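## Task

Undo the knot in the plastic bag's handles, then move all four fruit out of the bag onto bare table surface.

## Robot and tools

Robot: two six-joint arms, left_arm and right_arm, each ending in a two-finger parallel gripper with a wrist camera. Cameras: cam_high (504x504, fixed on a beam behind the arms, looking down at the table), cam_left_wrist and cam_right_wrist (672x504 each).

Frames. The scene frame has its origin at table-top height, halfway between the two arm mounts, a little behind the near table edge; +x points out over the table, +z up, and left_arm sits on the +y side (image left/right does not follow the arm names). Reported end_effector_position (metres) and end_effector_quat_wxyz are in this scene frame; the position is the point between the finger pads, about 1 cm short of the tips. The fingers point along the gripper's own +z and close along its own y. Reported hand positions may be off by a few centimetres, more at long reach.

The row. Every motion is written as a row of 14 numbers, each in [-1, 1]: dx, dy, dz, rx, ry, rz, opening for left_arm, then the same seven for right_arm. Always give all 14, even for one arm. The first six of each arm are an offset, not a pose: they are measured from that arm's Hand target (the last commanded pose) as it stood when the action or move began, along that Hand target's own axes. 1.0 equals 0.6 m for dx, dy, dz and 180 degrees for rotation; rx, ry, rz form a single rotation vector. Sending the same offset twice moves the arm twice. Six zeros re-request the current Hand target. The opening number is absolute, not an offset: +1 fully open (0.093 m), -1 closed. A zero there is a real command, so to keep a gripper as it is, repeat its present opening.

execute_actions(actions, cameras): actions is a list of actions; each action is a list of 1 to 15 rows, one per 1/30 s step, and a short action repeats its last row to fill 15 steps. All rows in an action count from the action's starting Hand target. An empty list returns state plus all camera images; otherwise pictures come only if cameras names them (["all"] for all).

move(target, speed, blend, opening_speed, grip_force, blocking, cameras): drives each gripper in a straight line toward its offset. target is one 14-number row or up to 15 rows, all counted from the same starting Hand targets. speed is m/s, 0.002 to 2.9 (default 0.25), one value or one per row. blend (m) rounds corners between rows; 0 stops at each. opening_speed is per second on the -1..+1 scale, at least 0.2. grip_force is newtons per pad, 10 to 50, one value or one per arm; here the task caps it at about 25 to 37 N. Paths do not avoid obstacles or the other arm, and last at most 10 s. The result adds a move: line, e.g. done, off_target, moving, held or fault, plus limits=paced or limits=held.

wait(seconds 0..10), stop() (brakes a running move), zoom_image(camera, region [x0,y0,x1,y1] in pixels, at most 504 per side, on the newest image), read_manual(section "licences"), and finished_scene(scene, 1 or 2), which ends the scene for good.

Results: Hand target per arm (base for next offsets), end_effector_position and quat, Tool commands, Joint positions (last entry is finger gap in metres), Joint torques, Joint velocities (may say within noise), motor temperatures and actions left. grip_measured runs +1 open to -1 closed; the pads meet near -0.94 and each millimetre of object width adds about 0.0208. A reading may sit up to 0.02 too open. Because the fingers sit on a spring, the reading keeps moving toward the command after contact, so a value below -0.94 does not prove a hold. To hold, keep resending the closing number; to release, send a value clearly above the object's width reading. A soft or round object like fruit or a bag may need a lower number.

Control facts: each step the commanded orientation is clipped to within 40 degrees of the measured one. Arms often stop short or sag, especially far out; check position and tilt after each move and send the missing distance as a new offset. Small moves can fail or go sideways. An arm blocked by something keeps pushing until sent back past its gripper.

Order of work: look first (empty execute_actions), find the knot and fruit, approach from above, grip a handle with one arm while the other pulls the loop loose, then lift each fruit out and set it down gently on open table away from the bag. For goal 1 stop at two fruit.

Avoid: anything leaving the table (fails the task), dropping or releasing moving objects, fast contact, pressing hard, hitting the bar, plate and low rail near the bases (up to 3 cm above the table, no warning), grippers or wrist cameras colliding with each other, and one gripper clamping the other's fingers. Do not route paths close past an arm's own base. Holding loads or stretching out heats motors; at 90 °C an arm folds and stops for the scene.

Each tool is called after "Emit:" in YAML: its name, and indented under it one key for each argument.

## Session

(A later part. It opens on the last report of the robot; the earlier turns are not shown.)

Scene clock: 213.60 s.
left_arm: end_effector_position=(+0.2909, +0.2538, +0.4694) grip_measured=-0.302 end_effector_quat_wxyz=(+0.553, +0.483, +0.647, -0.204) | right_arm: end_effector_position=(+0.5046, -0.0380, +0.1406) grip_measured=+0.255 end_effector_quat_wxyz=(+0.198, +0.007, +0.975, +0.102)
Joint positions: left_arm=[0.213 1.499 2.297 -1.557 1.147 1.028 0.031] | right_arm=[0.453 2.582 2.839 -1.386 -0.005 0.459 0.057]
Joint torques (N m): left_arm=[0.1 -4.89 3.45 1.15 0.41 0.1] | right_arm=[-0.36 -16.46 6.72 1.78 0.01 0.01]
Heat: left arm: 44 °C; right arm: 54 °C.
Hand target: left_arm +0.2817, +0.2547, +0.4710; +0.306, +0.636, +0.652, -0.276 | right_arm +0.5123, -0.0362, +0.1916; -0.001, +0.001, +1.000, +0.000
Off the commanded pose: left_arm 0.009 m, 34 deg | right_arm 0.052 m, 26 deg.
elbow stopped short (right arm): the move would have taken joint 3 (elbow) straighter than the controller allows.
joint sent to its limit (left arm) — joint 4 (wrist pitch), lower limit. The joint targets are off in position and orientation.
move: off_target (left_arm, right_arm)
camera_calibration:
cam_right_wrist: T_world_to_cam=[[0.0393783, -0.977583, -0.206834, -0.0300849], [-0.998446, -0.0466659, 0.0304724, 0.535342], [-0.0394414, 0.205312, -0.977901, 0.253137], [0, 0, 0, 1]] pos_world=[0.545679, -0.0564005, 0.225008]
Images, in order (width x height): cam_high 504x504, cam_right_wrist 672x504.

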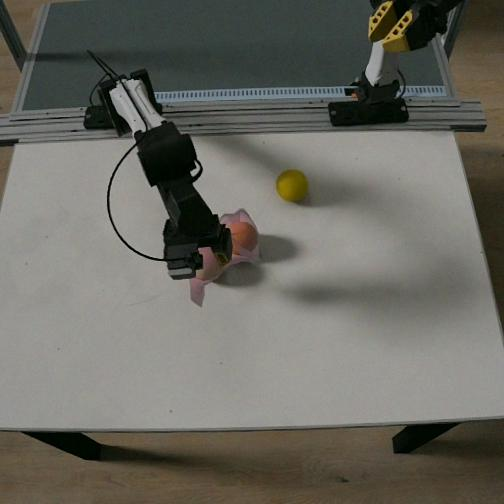

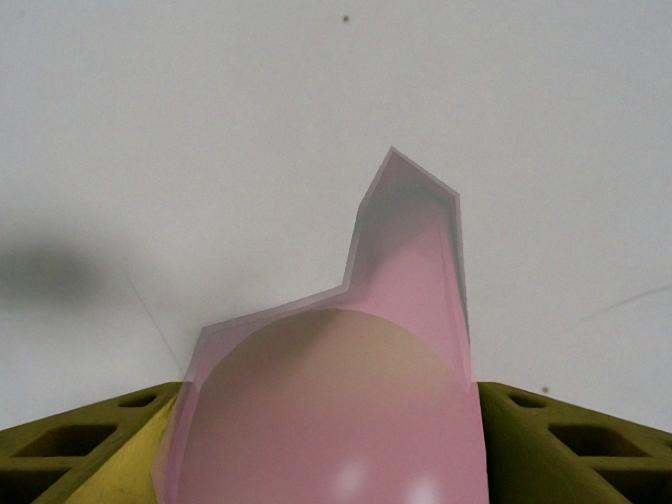

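Emit:
move:
  target:
    - [0,0,0,0,0,0,-0.3,0.08,0,-0.22,0,0,0,0.15]
  speed: 0.06
  cameras: ["all"]

Emit:
zoom_image:
  camera: "cam_high"
  region: [120, 150, 280, 310]

Scene clock: 219.13 s.
left_arm: end_effector_position=(+0.2909, +0.2538, +0.4694) grip_measured=-0.302 end_effector_quat_wxyz=(+0.553, +0.483, +0.647, -0.204) | right_arm: end_effector_position=(+0.4706, -0.0366, +0.2799) grip_measured=+0.255 end_effector_quat_wxyz=(+0.307, -0.003, +0.938, +0.162)
Joint positions: left_arm=[0.213 1.499 2.297 -1.557 1.147 1.028 0.031] | right_arm=[0.483 2.323 2.839 -1.385 -0.005 0.469 0.057]
Joint velocities: left_arm=[within noise] | right_arm=[-0.007 -0.007 -0.007 0.022 0.007 -0.183 0]
Joint torques (N m): left_arm=[0.13 -4.74 3.51 1.14 0.42 0.11] | right_arm=[0.65 -13.76 6.22 2.14 0.1 0.25]
Motor temperatures (°C): left_arm=[25 43 41 39 24 25 29] | right_arm=[25 57 37 34 26 24 26]
Heat: left arm: 43 °C; right arm: 57 °C.
Hand target: left_arm +0.2817, +0.2547, +0.4710; +0.306, +0.636, +0.652, -0.276 | right_arm +0.4645, -0.0361, +0.3238; +0.009, +0.001, +1.000, +0.005
Off the commanded pose: left_arm 0.009 m, 34 deg | right_arm 0.044 m, 41 deg; orientation clipped.
elbow stopped short (right arm): the move would have taken joint 3 (elbow) straighter than the controller allows.
joint sent to its limit (left arm) — joint 4 (wrist pitch), lower limit. The joint targets are off in position and orientation.
move: off_target (left_arm, right_arm); limits=paced
camera_calibration:
cam_left_wrist: T_world_to_cam=[[-0.845389, -0.459615, -0.272162, 0.493028], [-0.163851, 0.708095, -0.686844, 0.224628], [0.5084, -0.536056, -0.673924, 0.386584], [0, 0, 0, 1]] pos_world=[0.257066, 0.274776, 0.548996]
cam_right_wrist: T_world_to_cam=[[0.118694, -0.945105, -0.304447, -0.00740475], [-0.977195, -0.0568154, -0.204603, 0.552704], [0.176074, 0.321789, -0.930296, 0.277313], [0, 0, 0, 1]] pos_world=[0.492151, -0.0648324, 0.368814]

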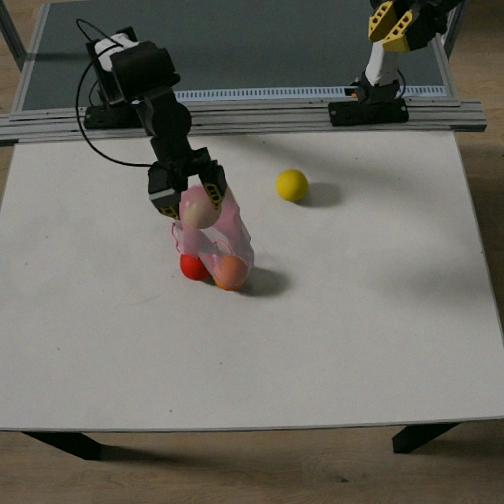

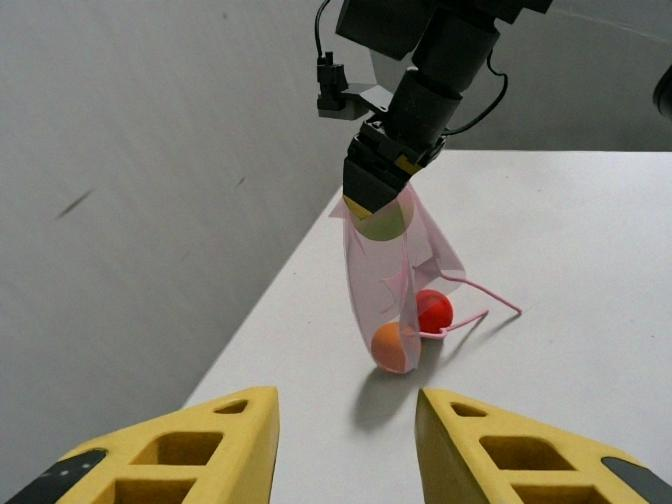

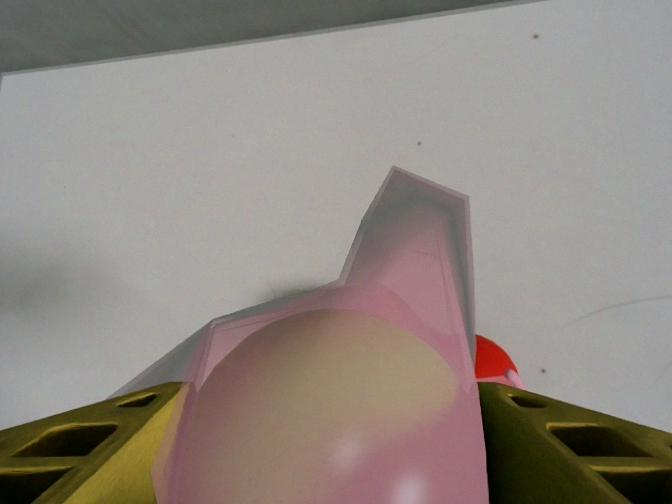

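Scaled by 3.150 from the camera's 504x504 image, which has a finer 720x720 frame.

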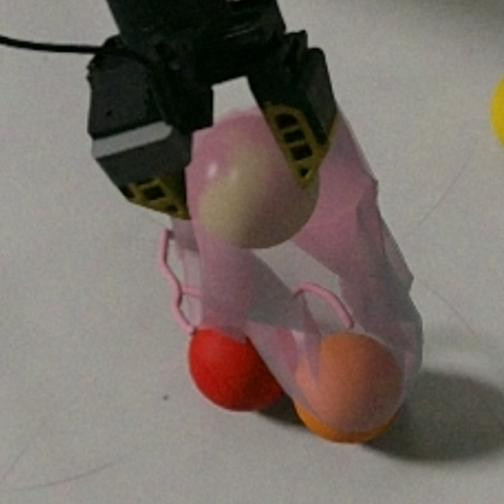

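Emit:
move:
  target:
    - [0,0,0,0,0,0,-0.3,0.12,0,-0.1,0,0,0,0.15]
  speed: 0.06
  cameras: ["all"]

Emit:
zoom_image:
  camera: "cam_high"
  region: [120, 150, 280, 310]

Scene clock: 226.50 s.
left_arm: end_effector_position=(+0.2909, +0.2538, +0.4694) grip_measured=-0.302 end_effector_quat_wxyz=(+0.553, +0.483, +0.647, -0.204) | right_arm: end_effector_position=(+0.4091, -0.0295, +0.3537) grip_measured=+0.255 end_effector_quat_wxyz=(+0.338, -0.005, +0.919, +0.205)
Joint positions: left_arm=[0.213 1.499 2.297 -1.557 1.147 1.028 0.031] | right_arm=[0.557 2.151 2.839 -1.453 0.003 0.535 0.057]
Joint torques (N m): left_arm=[0.1 -4.71 3.52 1.12 0.4 0.11] | right_arm=[0.61 -11.62 5.65 1.67 0.1 0.21]
Motor temperatures (°C): left_arm=[25 43 41 39 24 25 29] | right_arm=[25 57 37 35 26 24 27]
Heat: left arm: 43 °C; right arm: 57 °C.
Hand target: left_arm +0.2817, +0.2547, +0.4710; +0.306, +0.636, +0.652, -0.276 | right_arm +0.3914, -0.0365, +0.3824; +0.053, +0.000, +0.998, +0.032
Off the commanded pose: left_arm 0.009 m, 34 deg | right_arm 0.034 m, 45 deg; orientation clipped.
elbow stopped short (right arm): the move would have taken joint 3 (elbow) straighter than the controller allows.
joint sent to its limit (left arm) — joint 4 (wrist pitch), lower limit. The joint targets are off in position and orientation.
move: off_target (left_arm, right_arm); limits=paced
camera_calibration:
cam_left_wrist: T_world_to_cam=[[-0.845389, -0.459615, -0.272162, 0.493028], [-0.163851, 0.708095, -0.686844, 0.224628], [0.5084, -0.536056, -0.673924, 0.386584], [0, 0, 0, 1]] pos_world=[0.257066, 0.274776, 0.548996]
cam_right_wrist: T_world_to_cam=[[0.161072, -0.913367, -0.373921, 0.037302], [-0.958984, -0.0553014, -0.278015, 0.526737], [0.233251, 0.403364, -0.884811, 0.317426], [0, 0, 0, 1]] pos_world=[0.425084, -0.0648384, 0.44125]

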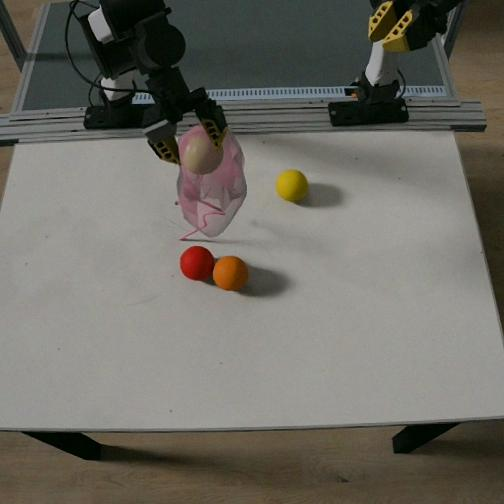

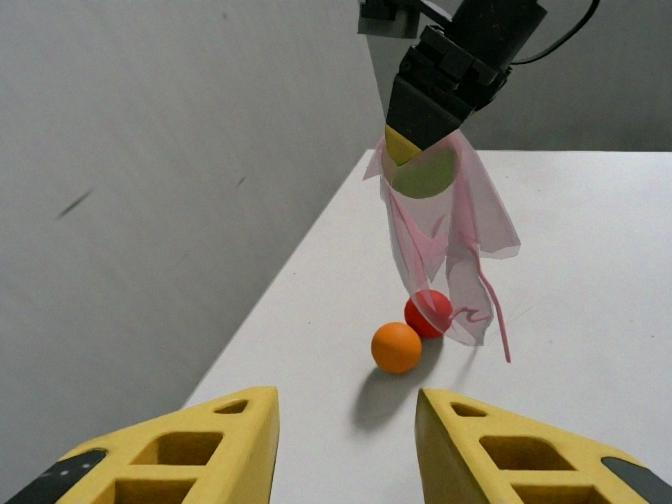

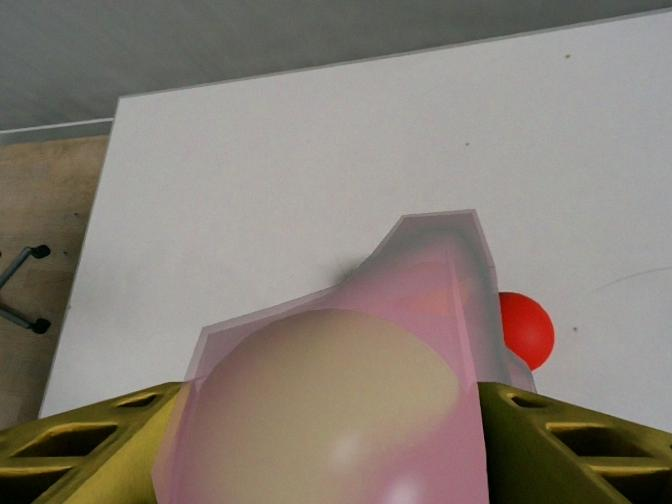

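Scaled by 3.150 from the camera's 504x504 image, which has a finer 720x720 frame.

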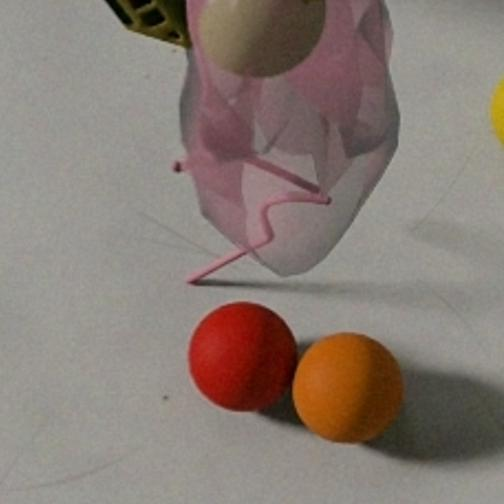

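Emit:
move:
  target:
    - [0,0,0,0,0,0,-0.3,0.067,-0.3,0.05,0,0,0,0.15]
    - [0,0,0,0,0,0,-0.3,0.067,-0.3,0.4,0,0,0,0.15]
  speed: 0.15
  blend: [0.03,0]
  cameras: ["cam_high","cam_right_wrist"]

Emit:
zoom_image:
  camera: "cam_high"
  region: [40, 110, 240, 290]

Scene clock: 231.63 s.
left_arm: end_effector_position=(+0.2909, +0.2538, +0.4694) grip_measured=-0.302 end_effector_quat_wxyz=(+0.553, +0.483, +0.647, -0.204) | right_arm: end_effector_position=(+0.3759, -0.2019, +0.1274) grip_measured=+0.255 end_effector_quat_wxyz=(+0.045, +0.007, +0.998, +0.040)
Joint positions: left_arm=[0.213 1.499 2.297 -1.557 1.147 1.028 0.031] | right_arm=[0.193 1.953 1.816 -1.335 -0.054 0.202 0.057]
Joint torques (N m): left_arm=[0.01 -4.79 3.63 1.14 0.43 0.14] | right_arm=[0.72 -7.97 4.82 0.74 0.11 0.08]
Motor temperatures (°C): left_arm=[25 42 41 39 24 25 29] | right_arm=[25 56 37 35 26 24 27]
Heat: left arm: 42 °C; right arm: 56 °C.
Hand target: left_arm +0.2817, +0.2547, +0.4710; +0.306, +0.636, +0.652, -0.276 | right_arm +0.3778, -0.2007, +0.1285; +0.053, +0.000, +0.998, +0.032
Off the commanded pose: left_arm 0.009 m, 34 deg | right_arm 0.002 m, 2 deg.
elbow stopped short (right arm): the move would have taken joint 3 (elbow) straighter than the controller allows.
joint sent to its limit (left arm) — joint 4 (wrist pitch), lower limit. The joint targets are off in position and orientation.
move: off_target (left_arm)
camera_calibration:
cam_right_wrist: T_world_to_cam=[[0.000001779, -0.995945, -0.0899688, -0.191775], [-0.940419, -0.0305928, 0.33864, 0.341763], [-0.340019, 0.0846078, -0.936605, 0.352167], [0, 0, 0, 1]] pos_world=[0.441144, -0.210338, 0.196853]
Images, in order (width x height): cam_high 504x504, cam_right_wrist 672x504.

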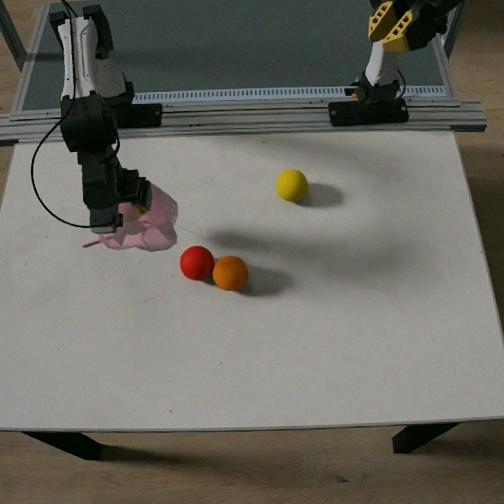

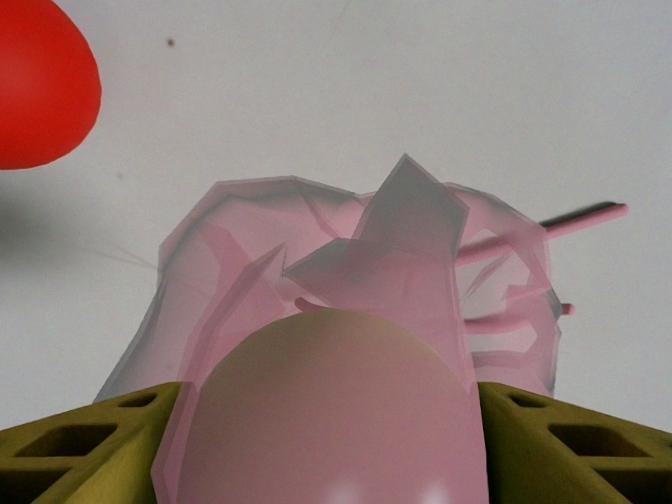

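Scaled by 2.520 from the camera's 504x504 image, which has a finer 720x720 frame.

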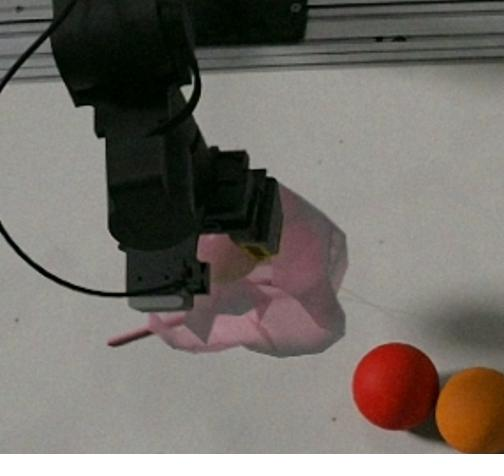

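Emit:
move:
  target:
    - [0,0,0,0,0,0,-0.3,0,0,0.13,0,0,0,0.15]
    - [0,0,0,0,0,0,-0.3,0,0,0.145,0,0,0,0.15]
    - [0,0,0,0,0,0,-0.3,0,0,0.145,0,0,0,1]
    - [0,0,0,0,0,0,-0.3,0,0,-0.1,0,0,0,1]
  speed: [0.12,0.03,0.1,0.12]
  opening_speed: 0.5
  cameras: ["cam_high","cam_right_wrist"]

Emit:
zoom_image:
  camera: "cam_high"
  region: [40, 150, 200, 290]

Scene clock: 238.27 s.
left_arm: end_effector_position=(+0.2909, +0.2538, +0.4694) grip_measured=-0.302 end_effector_quat_wxyz=(+0.553, +0.483, +0.647, -0.204) | right_arm: end_effector_position=(+0.3745, -0.1997, +0.1742) grip_measured=+1.000 end_effector_quat_wxyz=(+0.046, +0.003, +0.998, +0.040)
Joint positions: left_arm=[0.213 1.499 2.297 -1.557 1.147 1.028 0.031] | right_arm=[0.201 1.991 2.06 -1.538 -0.053 0.202 0.093]
Joint torques (N m): left_arm=[-0.02 -4.71 3.44 1.16 0.44 0.13] | right_arm=[-0.76 -9.63 6.11 0.34 0.08 0.05]
Motor temperatures (°C): left_arm=[24 41 41 38 24 25 29] | right_arm=[25 55 37 34 26 24 26]
Heat: left arm: 41 °C; right arm: 55 °C.
Hand target: left_arm +0.2817, +0.2547, +0.4710; +0.306, +0.636, +0.652, -0.276 | right_arm +0.3713, -0.2045, +0.1880; +0.053, +0.000, +0.998, +0.032
Off the commanded pose: left_arm 0.009 m, 34 deg | right_arm 0.015 m, 1 deg.
joint sent to its limit (left arm) — joint 4 (wrist pitch), lower limit. The joint targets are off in position and orientation.
joint sent to its limit (right arm) — joint 4 (wrist pitch), lower limit. The joint targets are off in position, not in orientation.
move: off_target (left_arm, right_arm)
camera_calibration:
cam_right_wrist: T_world_to_cam=[[0.00779976, -0.995977, -0.0892729, -0.188368], [-0.941125, -0.0374849, 0.335975, 0.324097], [-0.33797, 0.0813964, -0.93763, 0.394036], [0, 0, 0, 1]] pos_world=[0.439658, -0.207534, 0.243755]
Images, in order (width x height): cam_high 504x504, cam_right_wrist 672x504.

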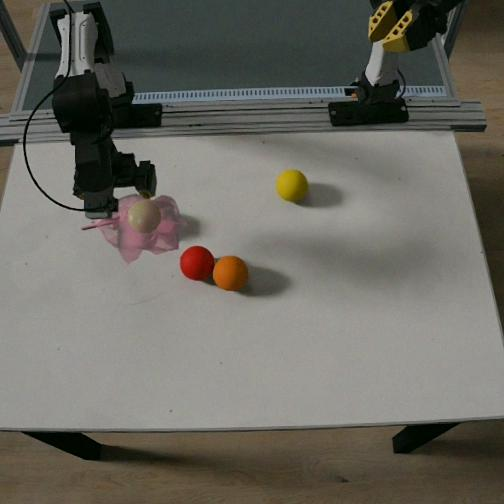

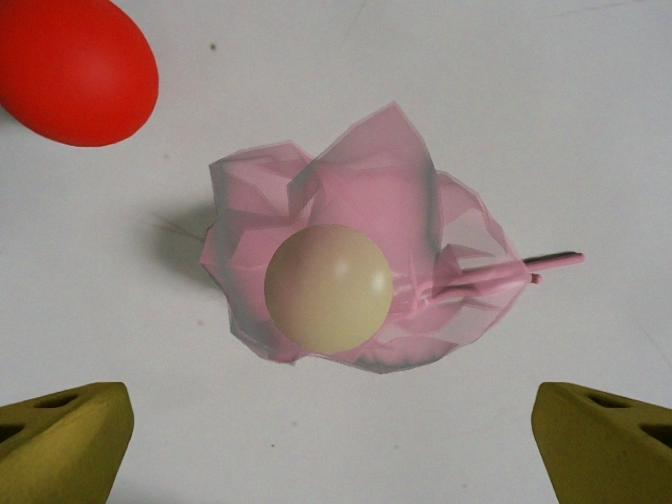

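Scaled by 3.150 from the camera's 504x504 image, which has a finer 720x720 frame.

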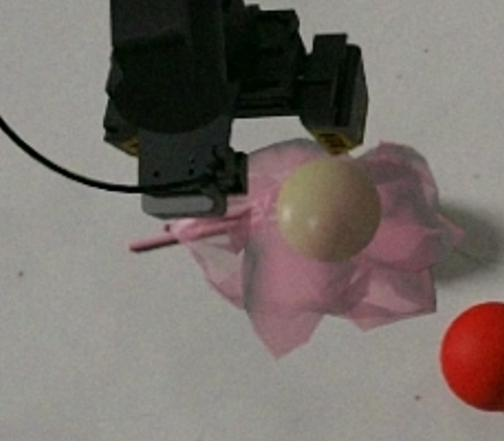

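Emit:
move:
  target:
    - [0,0,0,0,0,0,-0.3,0.048,-0.199,0.1467,0,0,-0.5,-0.3]
  cameras: ["cam_right_wrist","cam_high"]

Scene clock: 242.87 s.
left_arm: end_effector_position=(+0.2909, +0.2538, +0.4694) grip_measured=-0.302 end_effector_quat_wxyz=(+0.553, +0.483, +0.647, -0.204) | right_arm: end_effector_position=(+0.3503, -0.3200, +0.0748) grip_measured=-0.297 end_effector_quat_wxyz=(-0.038, +0.702, -0.711, -0.001)
Joint positions: left_arm=[0.213 1.499 2.297 -1.557 1.147 1.028 0.031] | right_arm=[-0.12 1.879 1.515 -1.164 -0.053 -1.685 0.031]
Joint torques (N m): left_arm=[0.02 -4.7 3.45 1.14 0.42 0.13] | right_arm=[-0.32 -10.76 4.36 0.54 -0.33 0.02]
Motor temperatures (°C): left_arm=[24 41 41 38 24 25 29] | right_arm=[25 55 37 34 26 24 26]
Heat: left arm: 41 °C; right arm: 55 °C.
Hand target: left_arm +0.2817, +0.2547, +0.4710; +0.306, +0.636, +0.652, -0.276 | right_arm +0.3526, -0.3179, +0.0900; -0.060, +0.706, -0.706, +0.015
Off the commanded pose: left_arm 0.009 m, 34 deg | right_arm 0.015 m, 3 deg.
joint sent to its limit (left arm) — joint 4 (wrist pitch), lower limit. The joint targets are off in position and orientation.
move: off_target (left_arm, right_arm)
camera_calibration:
cam_right_wrist: T_world_to_cam=[[0.999111, -0.003785, 0.0419805, -0.356472], [-0.0191825, -0.927677, 0.372891, -0.280384], [0.037533, -0.373365, -0.926925, 0.0246864], [0, 0, 0, 1]] pos_world=[0.34985, -0.252238, 0.1424]
Images, in order (width x height): cam_high 504x504, cam_right_wrist 672x504.

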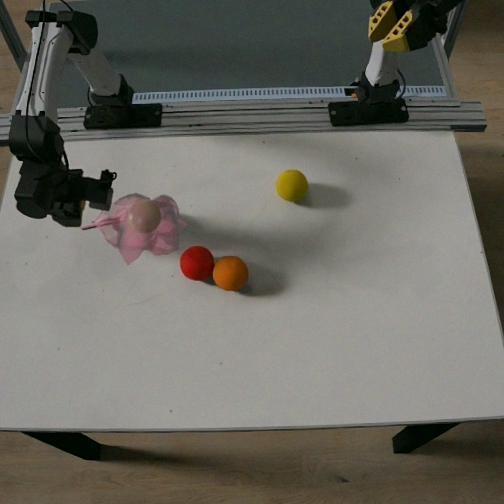

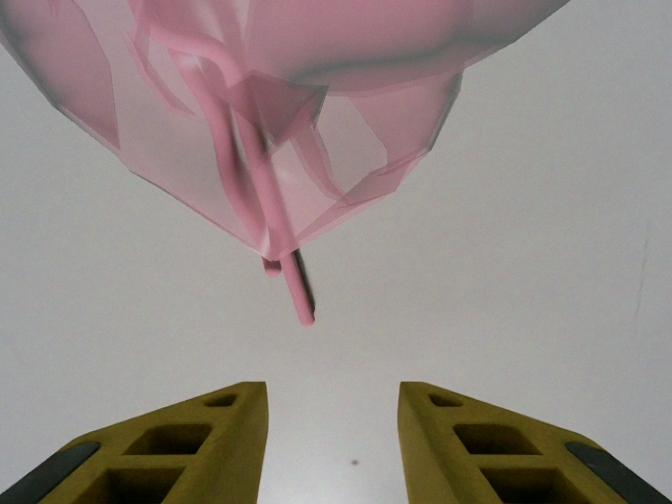

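Emit:
move:
  target:
    - [0,0,0,0,0,0,-0.3,0.005,0.014,0.12,0,0,0,-0.3]
    - [0,0,0,0,0,0,-0.3,0.005,0.014,0.127,0,0,0,-1]
    - [0,0,0,0,0,0,-0.3,0.005,0.014,0.127,0,0,0,-1]
  speed: [0.12,0.04,0.04]
  cameras: ["cam_right_wrist"]

Scene clock: 246.87 s.
left_arm: end_effector_position=(+0.2909, +0.2538, +0.4694) grip_measured=-0.302 end_effector_quat_wxyz=(+0.553, +0.483, +0.647, -0.204) | right_arm: end_effector_position=(+0.3515, -0.3197, +0.0192) grip_measured=-0.976 end_effector_quat_wxyz=(-0.057, +0.702, -0.710, +0.023)
Joint positions: left_arm=[0.213 1.499 2.297 -1.557 1.147 1.028 0.031] | right_arm=[-0.12 1.881 1.285 -0.872 -0.053 -1.685 0]
Joint torques (N m): left_arm=[0.16 -4.83 3.49 1.14 0.4 0.16] | right_arm=[-0.08 -5.76 4.36 0.67 -0.31 0.05]
Heat: left arm: 41 °C; right arm: 54 °C.
Hand target: left_arm +0.2817, +0.2547, +0.4710; +0.306, +0.636, +0.652, -0.276 | right_arm +0.3523, -0.3160, +0.0133; -0.060, +0.706, -0.706, +0.015
Off the commanded pose: left_arm 0.009 m, 34 deg | right_arm 0.007 m, 1 deg.
joint sent to its limit (left arm) — joint 4 (wrist pitch), lower limit. The joint targets are off in position and orientation.
move: off_target (left_arm)
camera_calibration:
cam_right_wrist: T_world_to_cam=[[0.994826, -0.00375102, 0.101521, -0.354989], [-0.0420774, -0.924785, 0.378157, -0.250479], [0.0924666, -0.380472, -0.920158, -0.048522], [0, 0, 0, 1]] pos_world=[0.347099, -0.251432, 0.0861113]
Images, in order (width x height): cam_right_wrist 672x504.

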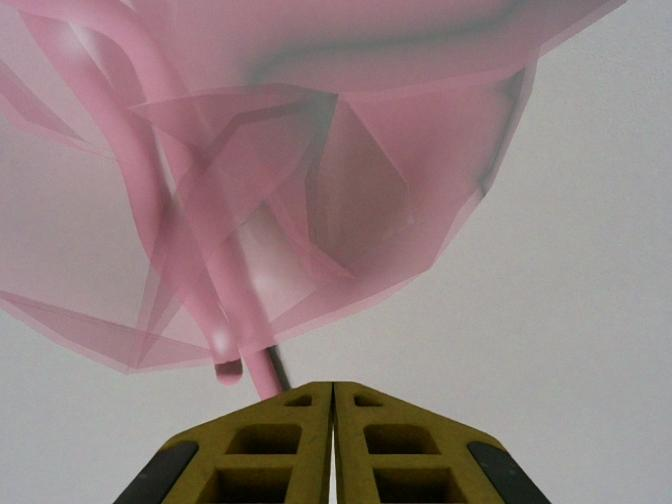

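Emit:
move:
  target:
    - [0,0,0,0,0,0,-0.3,0,0,-0.03,0,0,0,-0.35]
    - [0,0,0,0,0,0,-0.3,-0.014,0.022,-0.03,0,0,0,-0.35]
    - [0,0,0,0,0,0,-0.3,-0.014,0.022,0.01,0,0,0,-0.35]
    - [0,0,0,0,0,0,-0.3,-0.014,0.022,0.01,0,0,0,-1]
  speed: [0.1,0.1,0.05,0.05]
  cameras: ["cam_right_wrist"]

Scene clock: 250.77 s.
left_arm: end_effector_position=(+0.2909, +0.2538, +0.4694) grip_measured=-0.302 end_effector_quat_wxyz=(+0.553, +0.483, +0.647, -0.204) | right_arm: end_effector_position=(+0.3372, -0.3130, +0.0063) grip_measured=-0.938 end_effector_quat_wxyz=(-0.051, +0.706, -0.706, +0.016)
Joint positions: left_arm=[0.213 1.499 2.297 -1.557 1.147 1.028 0.031] | right_arm=[-0.106 1.861 1.205 -0.829 -0.053 -1.683 0]
Joint torques (N m): left_arm=[0.14 -4.82 3.49 1.12 0.38 0.16] | right_arm=[0.58 -6.83 4.27 0.69 -0.27 0.23]
Heat: left arm: 41 °C; right arm: 53 °C.
Hand target: left_arm +0.2817, +0.2547, +0.4710; +0.306, +0.636, +0.652, -0.276 | right_arm +0.3399, -0.3072, +0.0065; -0.060, +0.706, -0.706, +0.015
Off the commanded pose: left_arm 0.009 m, 34 deg | right_arm 0.006 m, 1 deg.
joint sent to its limit (left arm) — joint 4 (wrist pitch), lower limit. The joint targets are off in position and orientation.
move: off_target (left_arm)
camera_calibration:
cam_right_wrist: T_world_to_cam=[[0.996412, 0.00806803, 0.0842481, -0.336228], [-0.0243496, -0.926029, 0.376666, -0.246359], [0.0810552, -0.377366, -0.92251, -0.0516442], [0, 0, 0, 1]] pos_world=[0.333209, -0.244911, 0.0734793]
Images, in order (width x height): cam_right_wrist 672x504.

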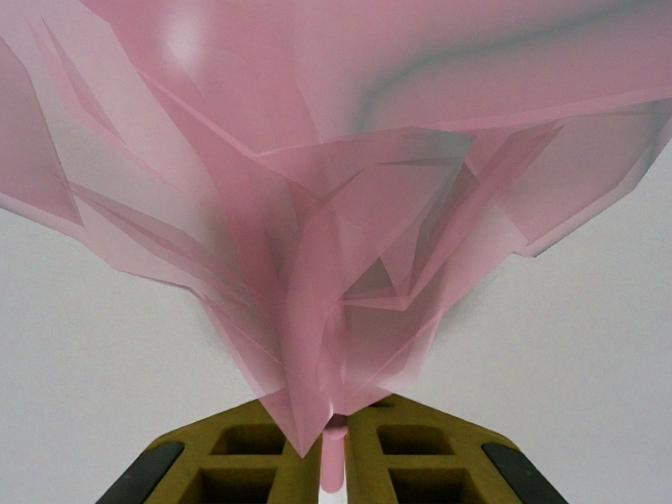

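Emit:
move:
  target:
    - [0,0,0,0,0,0,-0.3,-0.12,0,-0.25,0,0,0,-1]
  speed: 0.08
  cameras: ["cam_right_wrist","cam_high"]

Emit:
zoom_image:
  camera: "cam_high"
  region: [40, 150, 200, 290]

Scene clock: 254.60 s.
left_arm: end_effector_position=(+0.2909, +0.2538, +0.4694) grip_measured=-0.302 end_effector_quat_wxyz=(+0.553, +0.483, +0.647, -0.204) | right_arm: end_effector_position=(+0.3242, -0.2469, +0.1415) grip_measured=-0.938 end_effector_quat_wxyz=(-0.046, +0.707, -0.706, +0.000)
Joint positions: left_arm=[0.213 1.499 2.297 -1.557 1.147 1.028 0.031] | right_arm=[0.091 1.755 1.621 -1.371 -0.053 -1.489 0]
Joint torques (N m): left_arm=[0.12 -4.85 3.59 1.13 0.43 0.13] | right_arm=[0.58 -8.8 6.9 0.28 -0.05 0.26]
Heat: left arm: 40 °C; right arm: 53 °C.
Hand target: left_arm +0.2817, +0.2547, +0.4710; +0.306, +0.636, +0.652, -0.276 | right_arm +0.3236, -0.2450, +0.1599; -0.060, +0.706, -0.706, +0.015
Off the commanded pose: left_arm 0.009 m, 34 deg | right_arm 0.018 m, 2 deg.
joint sent to its limit (left arm) — joint 4 (wrist pitch), lower limit. The joint targets are off in position and orientation.
move: off_target (left_arm, right_arm)
camera_calibration:
cam_right_wrist: T_world_to_cam=[[0.998465, 0.0102797, 0.054431, -0.331005], [-0.0102078, -0.931656, 0.363199, -0.240509], [0.0544445, -0.363197, -0.93012, 0.1122], [0, 0, 0, 1]] pos_world=[0.321933, -0.179918, 0.209729]
Images, in order (width x height): cam_high 504x504, cam_right_wrist 672x504.

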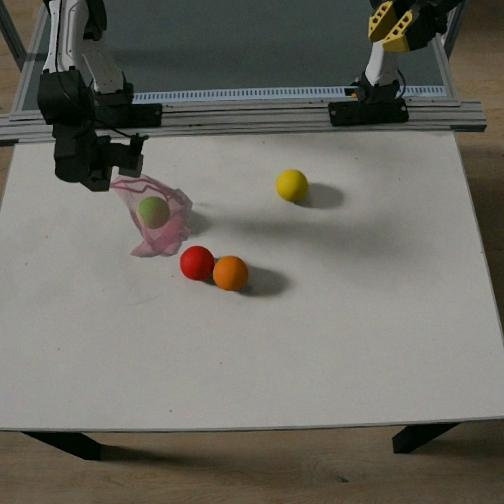

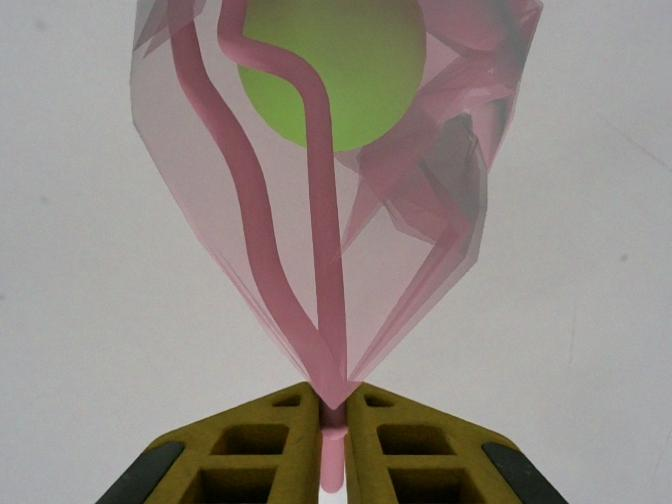

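Scaled by 3.150 from the camera's 504x504 image, which has a finer 720x720 frame.

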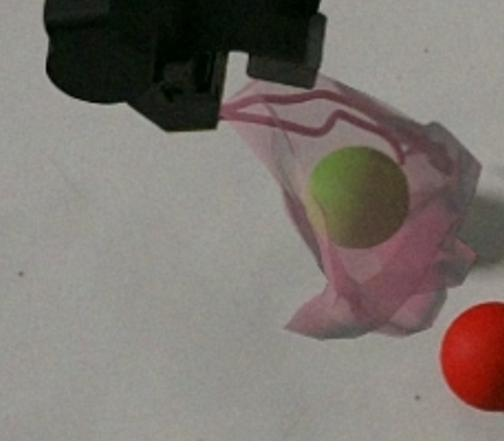

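Emit:
move:
  target:
    - [0,0,0,0,0,0,-0.3,-0.28,0,-0.1,0,0,0,-1]
  speed: 0.08
  cameras: ["cam_right_wrist","cam_high"]

Emit:
zoom_image:
  camera: "cam_high"
  region: [60, 130, 240, 290]

Scene clock: 258.17 s.
left_arm: end_effector_position=(+0.2909, +0.2538, +0.4694) grip_measured=-0.302 end_effector_quat_wxyz=(+0.553, +0.483, +0.647, -0.204) | right_arm: end_effector_position=(+0.3154, -0.0810, +0.2285) grip_measured=-0.938 end_effector_quat_wxyz=(-0.128, +0.704, -0.698, +0.022)
Joint positions: left_arm=[0.213 1.499 2.297 -1.557 1.147 1.028 0.031] | right_arm=[0.561 1.866 2.087 -1.54 -0.013 -1.024 0]
Joint torques (N m): left_arm=[0.12 -4.82 3.51 1.13 0.43 0.13] | right_arm=[0.24 -5.52 6.5 0.74 0.09 0.23]
Heat: left arm: 40 °C; right arm: 52 °C.
Hand target: left_arm +0.2817, +0.2547, +0.4710; +0.306, +0.636, +0.652, -0.276 | right_arm +0.3165, -0.0812, +0.2302; -0.060, +0.706, -0.706, +0.015
Off the commanded pose: left_arm 0.009 m, 34 deg | right_arm 0.002 m, 8 deg.
joint sent to its limit (left arm) — joint 4 (wrist pitch), lower limit. The joint targets are off in position and orientation.
joint sent to its limit (right arm) — joint 4 (wrist pitch), lower limit. The joint targets are off in position and orientation.
move: off_target (left_arm, right_arm)
camera_calibration:
cam_right_wrist: T_world_to_cam=[[0.979582, 0.00301978, 0.201024, -0.356766], [-0.0541626, -0.958955, 0.278338, -0.0864857], [0.193613, -0.283542, -0.939211, 0.218535], [0, 0, 0, 1]] pos_world=[0.302486, -0.0198946, 0.301041]
Images, in order (width x height): cam_high 504x504, cam_right_wrist 672x504.

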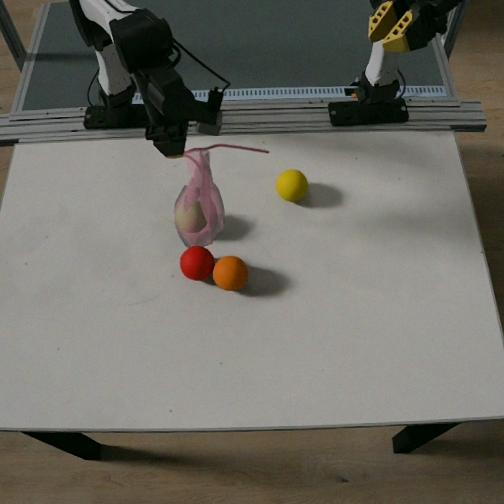

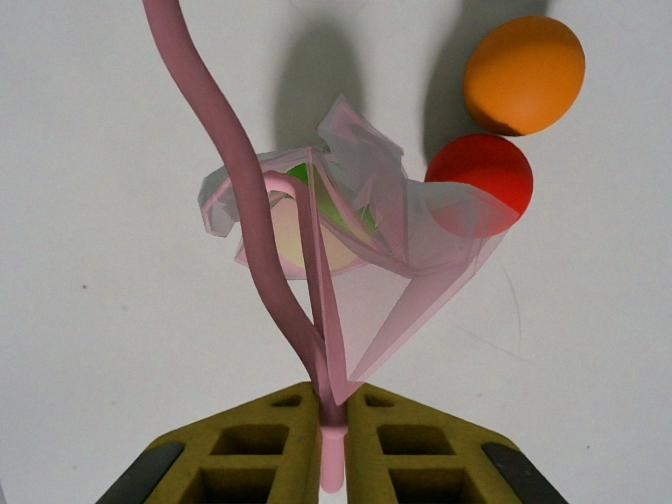

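Scaled by 2.800 from the camera's 504x504 image, which has a finer 720x720 frame.

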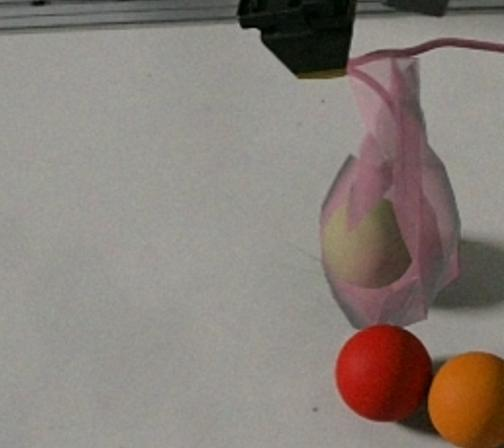

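Emit:
move:
  target:
    - [0.146,0.067,0.4375,0,0,0,0.8,0,0,0,0,0,0,-1]
  cameras: ["all"]

Emit:
zoom_image:
  camera: "cam_right_wrist"
  region: [180, 80, 432, 332]

Scene clock: 260.97 s.
left_arm: end_effector_position=(+0.3291, +0.1195, +0.2248) grip_measured=+0.798 end_effector_quat_wxyz=(+0.281, +0.621, +0.668, -0.298) | right_arm: end_effector_position=(+0.3154, -0.0810, +0.2285) grip_measured=-0.938 end_effector_quat_wxyz=(-0.128, +0.704, -0.698, +0.022)
Joint positions: left_arm=[-0.356 1.683 1.673 -1.197 0.787 1.059 0.083] | right_arm=[0.561 1.866 2.087 -1.54 -0.013 -1.024 0]
Joint torques (N m): left_arm=[-0.7 -8.94 6.39 1.35 0.33 0.14] | right_arm=[0.31 -5.64 6.61 0.75 0.07 0.26]
Heat: left arm: 40 °C; right arm: 51 °C.
Hand target: left_arm +0.3342, +0.1175, +0.2330; +0.306, +0.636, +0.652, -0.276 | right_arm +0.3165, -0.0812, +0.2302; -0.060, +0.706, -0.706, +0.015
Off the commanded pose: left_arm 0.010 m, 5 deg | right_arm 0.002 m, 8 deg.
joint sent to its limit (right arm) — joint 4 (wrist pitch), lower limit. The joint targets are off in position and orientation.
move: off_target (left_arm, right_arm)
camera_calibration:
cam_left_wrist: T_world_to_cam=[[-0.997221, -0.0616603, 0.0418187, 0.328873], [-0.0728961, 0.923476, -0.376667, 0.0325688], [-0.0153932, -0.378668, -0.925405, 0.340405], [0, 0, 0, 1]] pos_world=[0.335573, 0.119102, 0.313527]
cam_right_wrist: T_world_to_cam=[[0.979582, 0.00301978, 0.201024, -0.356766], [-0.0541626, -0.958955, 0.278338, -0.0864857], [0.193613, -0.283542, -0.939211, 0.218535], [0, 0, 0, 1]] pos_world=[0.302486, -0.0198946, 0.301041]

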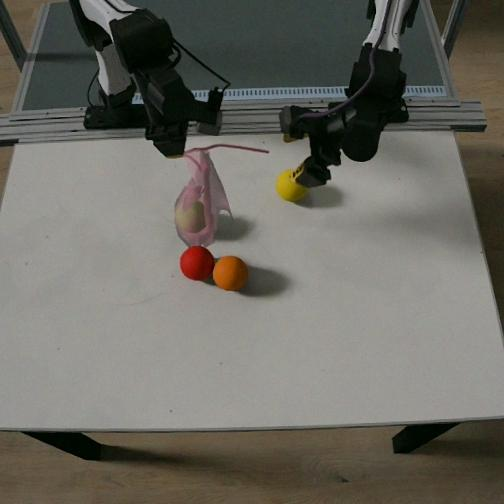

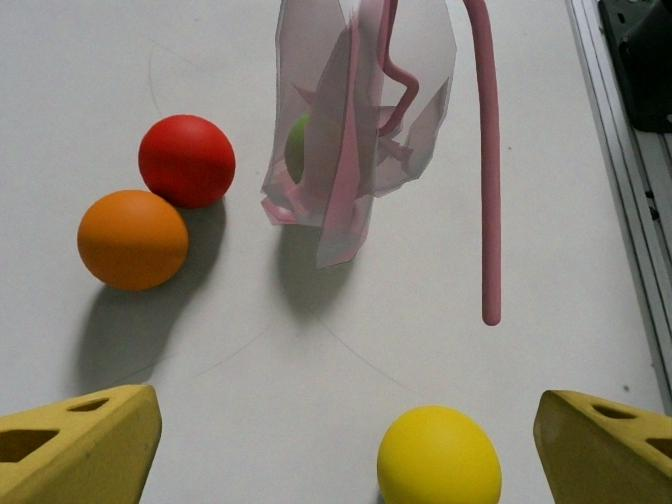

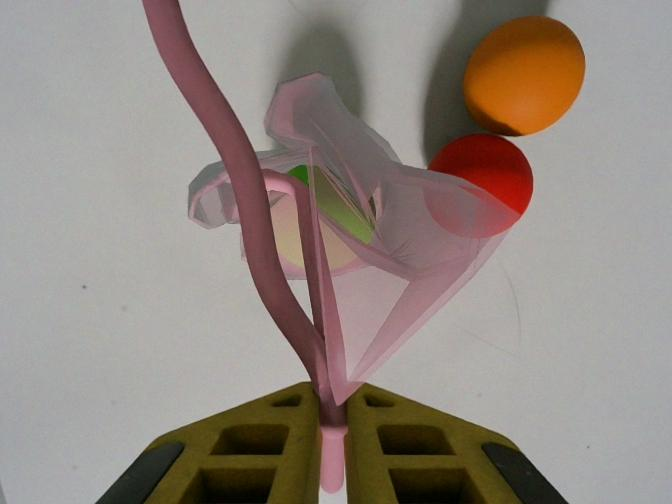

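Scaled by 2.000 from the camera's 672x504 image, which has a finer 960x720 frame.

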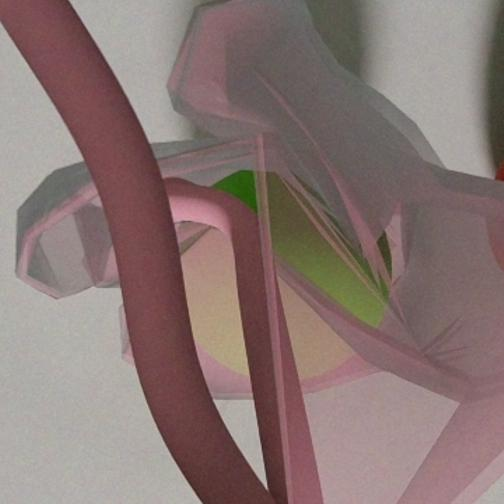

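Emit:
move:
  target:
    - [-0.1,0.1,-0.1,0,0,0,0.8,0.083,0.1,0.2,0,0,0,-1]
    - [-0.1,0.1,-0.1,0,0,0,0.8,0.12,0.1,0.33,0,0,0,-1]
  speed: 0.12
  cameras: ["all"]

Emit:
zoom_image:
  camera: "cam_high"
  region: [100, 130, 260, 290]

Scene clock: 264.97 s.
left_arm: end_effector_position=(+0.3987, +0.1248, +0.3105) grip_measured=+0.798 end_effector_quat_wxyz=(+0.341, +0.626, +0.653, -0.257) | right_arm: end_effector_position=(+0.2757, -0.1398, +0.0260) grip_measured=-0.938 end_effector_quat_wxyz=(-0.061, +0.702, -0.709, +0.011)
Joint positions: left_arm=[-0.296 2.033 2.494 -1.553 0.787 1.101 0.083] | right_arm=[0.466 1.705 1.089 -0.838 -0.013 -1.102 0]
Joint torques (N m): left_arm=[-0.05 -9.7 7.06 0.8 0.63 -0.28] | right_arm=[-0.24 -4.92 4.66 0.78 -0.01 0.04]
Motor temperatures (°C): left_arm=[24 40 41 37 24 25 29] | right_arm=[25 50 37 33 26 24 27]
Heat: left arm: 41 °C; right arm: 50 °C.
Hand target: left_arm +0.3914, +0.1251, +0.3194; +0.306, +0.636, +0.652, -0.276 | right_arm +0.2783, -0.1402, +0.0227; -0.060, +0.706, -0.706, +0.015
Off the commanded pose: left_arm 0.011 m, 5 deg | right_arm 0.004 m, 1 deg.
joint sent to its limit (left arm) — joint 4 (wrist pitch), lower limit. The joint targets are off in position and orientation.
move: off_target (left_arm)
camera_calibration:
cam_left_wrist: T_world_to_cam=[[-0.990592, -0.094784, -0.0987116, 0.440134], [-0.0464943, 0.911504, -0.408656, 0.0659214], [0.12871, -0.400222, -0.907335, 0.362549], [0, 0, 0, 1]] pos_world=[0.392394, 0.12673, 0.399339]
cam_right_wrist: T_world_to_cam=[[0.995784, -0.00367068, 0.0916573, -0.279591], [-0.0362684, -0.933537, 0.356642, -0.0921333], [0.0842563, -0.358462, -0.929734, 0.0387404], [0, 0, 0, 1]] pos_world=[0.271807, -0.0731491, 0.0945034]

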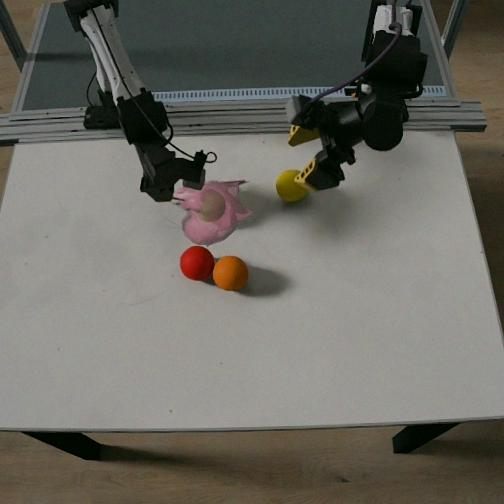

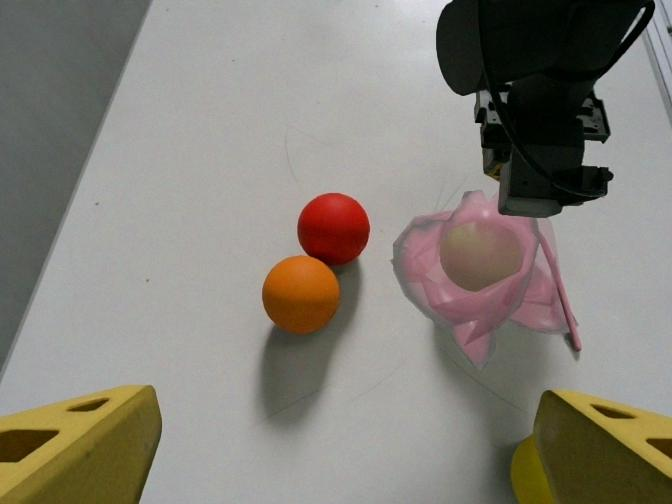

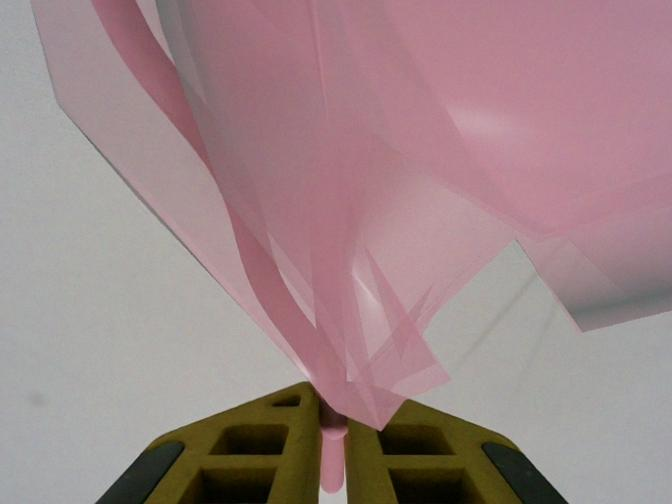

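Scaled by 3.150 from the camera's 504x504 image, which has a finer 720x720 frame.

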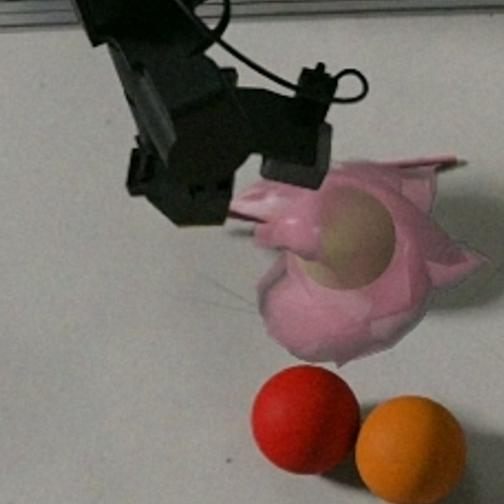

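Emit:
move:
  target:
    - [0,0,0,0,0,0,0.8,0,0,0,0,0,0,-0.4]
    - [0,0,0,0,0,0,0.8,0.0,0.03,-0.35,0,0,0,-0.4]
  speed: 0.2
  cameras: ["all"]

Emit:
zoom_image:
  camera: "cam_left_wrist"
  region: [370, 170, 622, 400]

Emit:
zoom_image:
  camera: "cam_right_wrist"
  region: [250, 100, 580, 400]

Scene clock: 268.00 s.
left_arm: end_effector_position=(+0.3987, +0.1248, +0.3105) grip_measured=+0.798 end_effector_quat_wxyz=(+0.341, +0.626, +0.653, -0.257) | right_arm: end_effector_position=(+0.2429, -0.1523, +0.2190) grip_measured=-0.403 end_effector_quat_wxyz=(-0.094, +0.705, -0.703, +0.021)
Joint positions: left_arm=[-0.296 2.033 2.494 -1.553 0.787 1.101 0.083] | right_arm=[0.482 1.52 1.672 -1.537 -0.013 -1.099 0.026]
Joint torques (N m): left_arm=[0.03 -9.7 7.08 0.84 0.64 -0.31] | right_arm=[0.61 -5.53 6.13 0.54 -0.01 0.22]
Heat: left arm: 41 °C; right arm: 50 °C.
Hand target: left_arm +0.3914, +0.1251, +0.3194; +0.306, +0.636, +0.652, -0.276 | right_arm +0.2380, -0.1536, +0.2292; -0.060, +0.706, -0.706, +0.015
Off the commanded pose: left_arm 0.011 m, 5 deg | right_arm 0.011 m, 4 deg.
joint sent to its limit (left arm) — joint 4 (wrist pitch), lower limit. The joint targets are off in position and orientation.
joint sent to its limit (right arm) — joint 4 (wrist pitch), lower limit. The joint targets are off in orientation, not in position.
move: off_target (left_arm, right_arm)
camera_calibration:
cam_left_wrist: T_world_to_cam=[[-0.990592, -0.094784, -0.0987116, 0.440134], [-0.0464943, 0.911504, -0.408656, 0.0659214], [0.12871, -0.400222, -0.907335, 0.362549], [0, 0, 0, 1]] pos_world=[0.392394, 0.12673, 0.399339]
cam_right_wrist: T_world_to_cam=[[0.988385, 0.00445788, 0.151902, -0.274769], [-0.0457025, -0.944577, 0.325094, -0.166323], [0.144932, -0.32826, -0.933402, 0.207223], [0, 0, 0, 1]] pos_world=[0.233943, -0.0878566, 0.289231]

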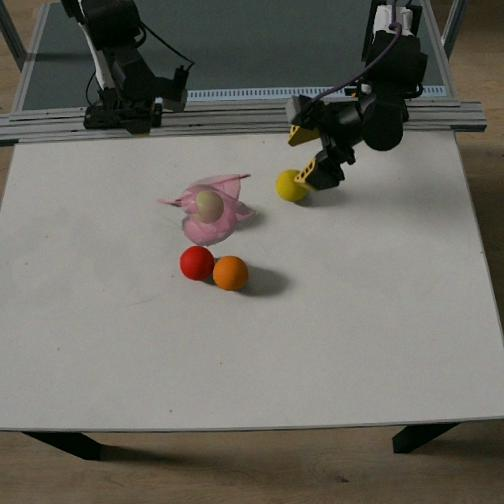

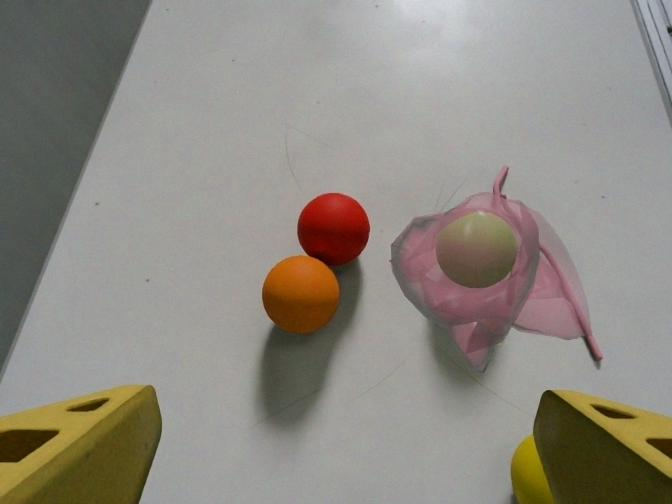

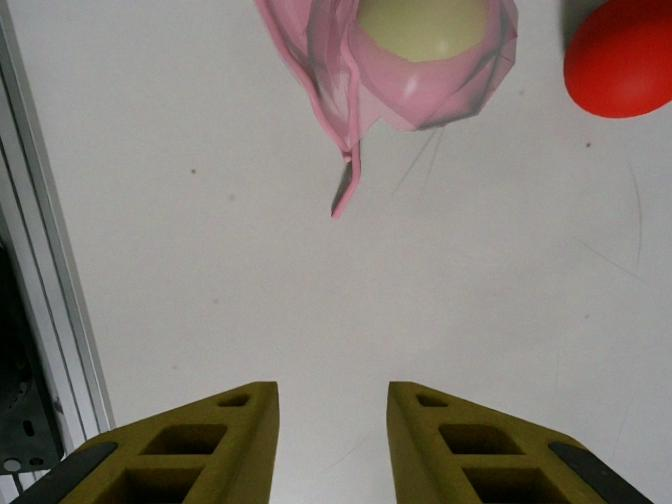

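Scaled by 2.000 from the camera's 672x504 image, which has a finer 960x720 frame.

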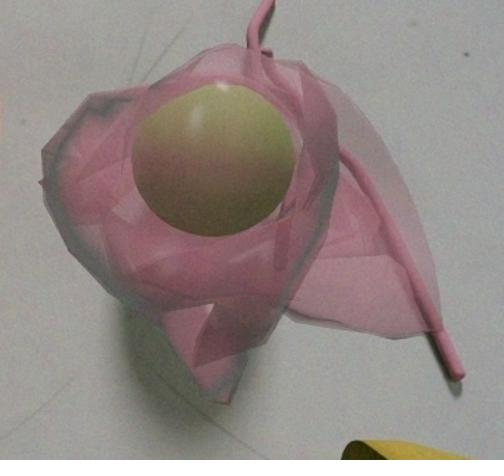

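Scaled by 1.527 from the camera's 672x504 image, which has a finer 960x720 frame.

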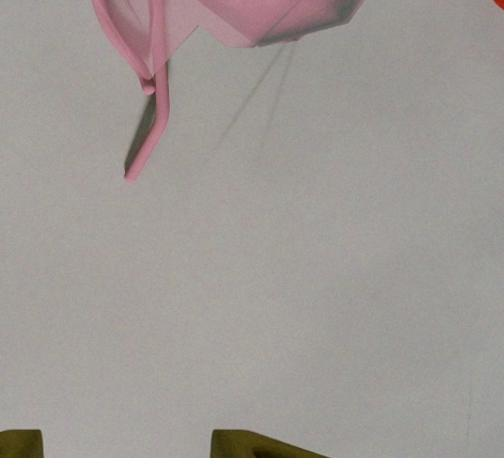

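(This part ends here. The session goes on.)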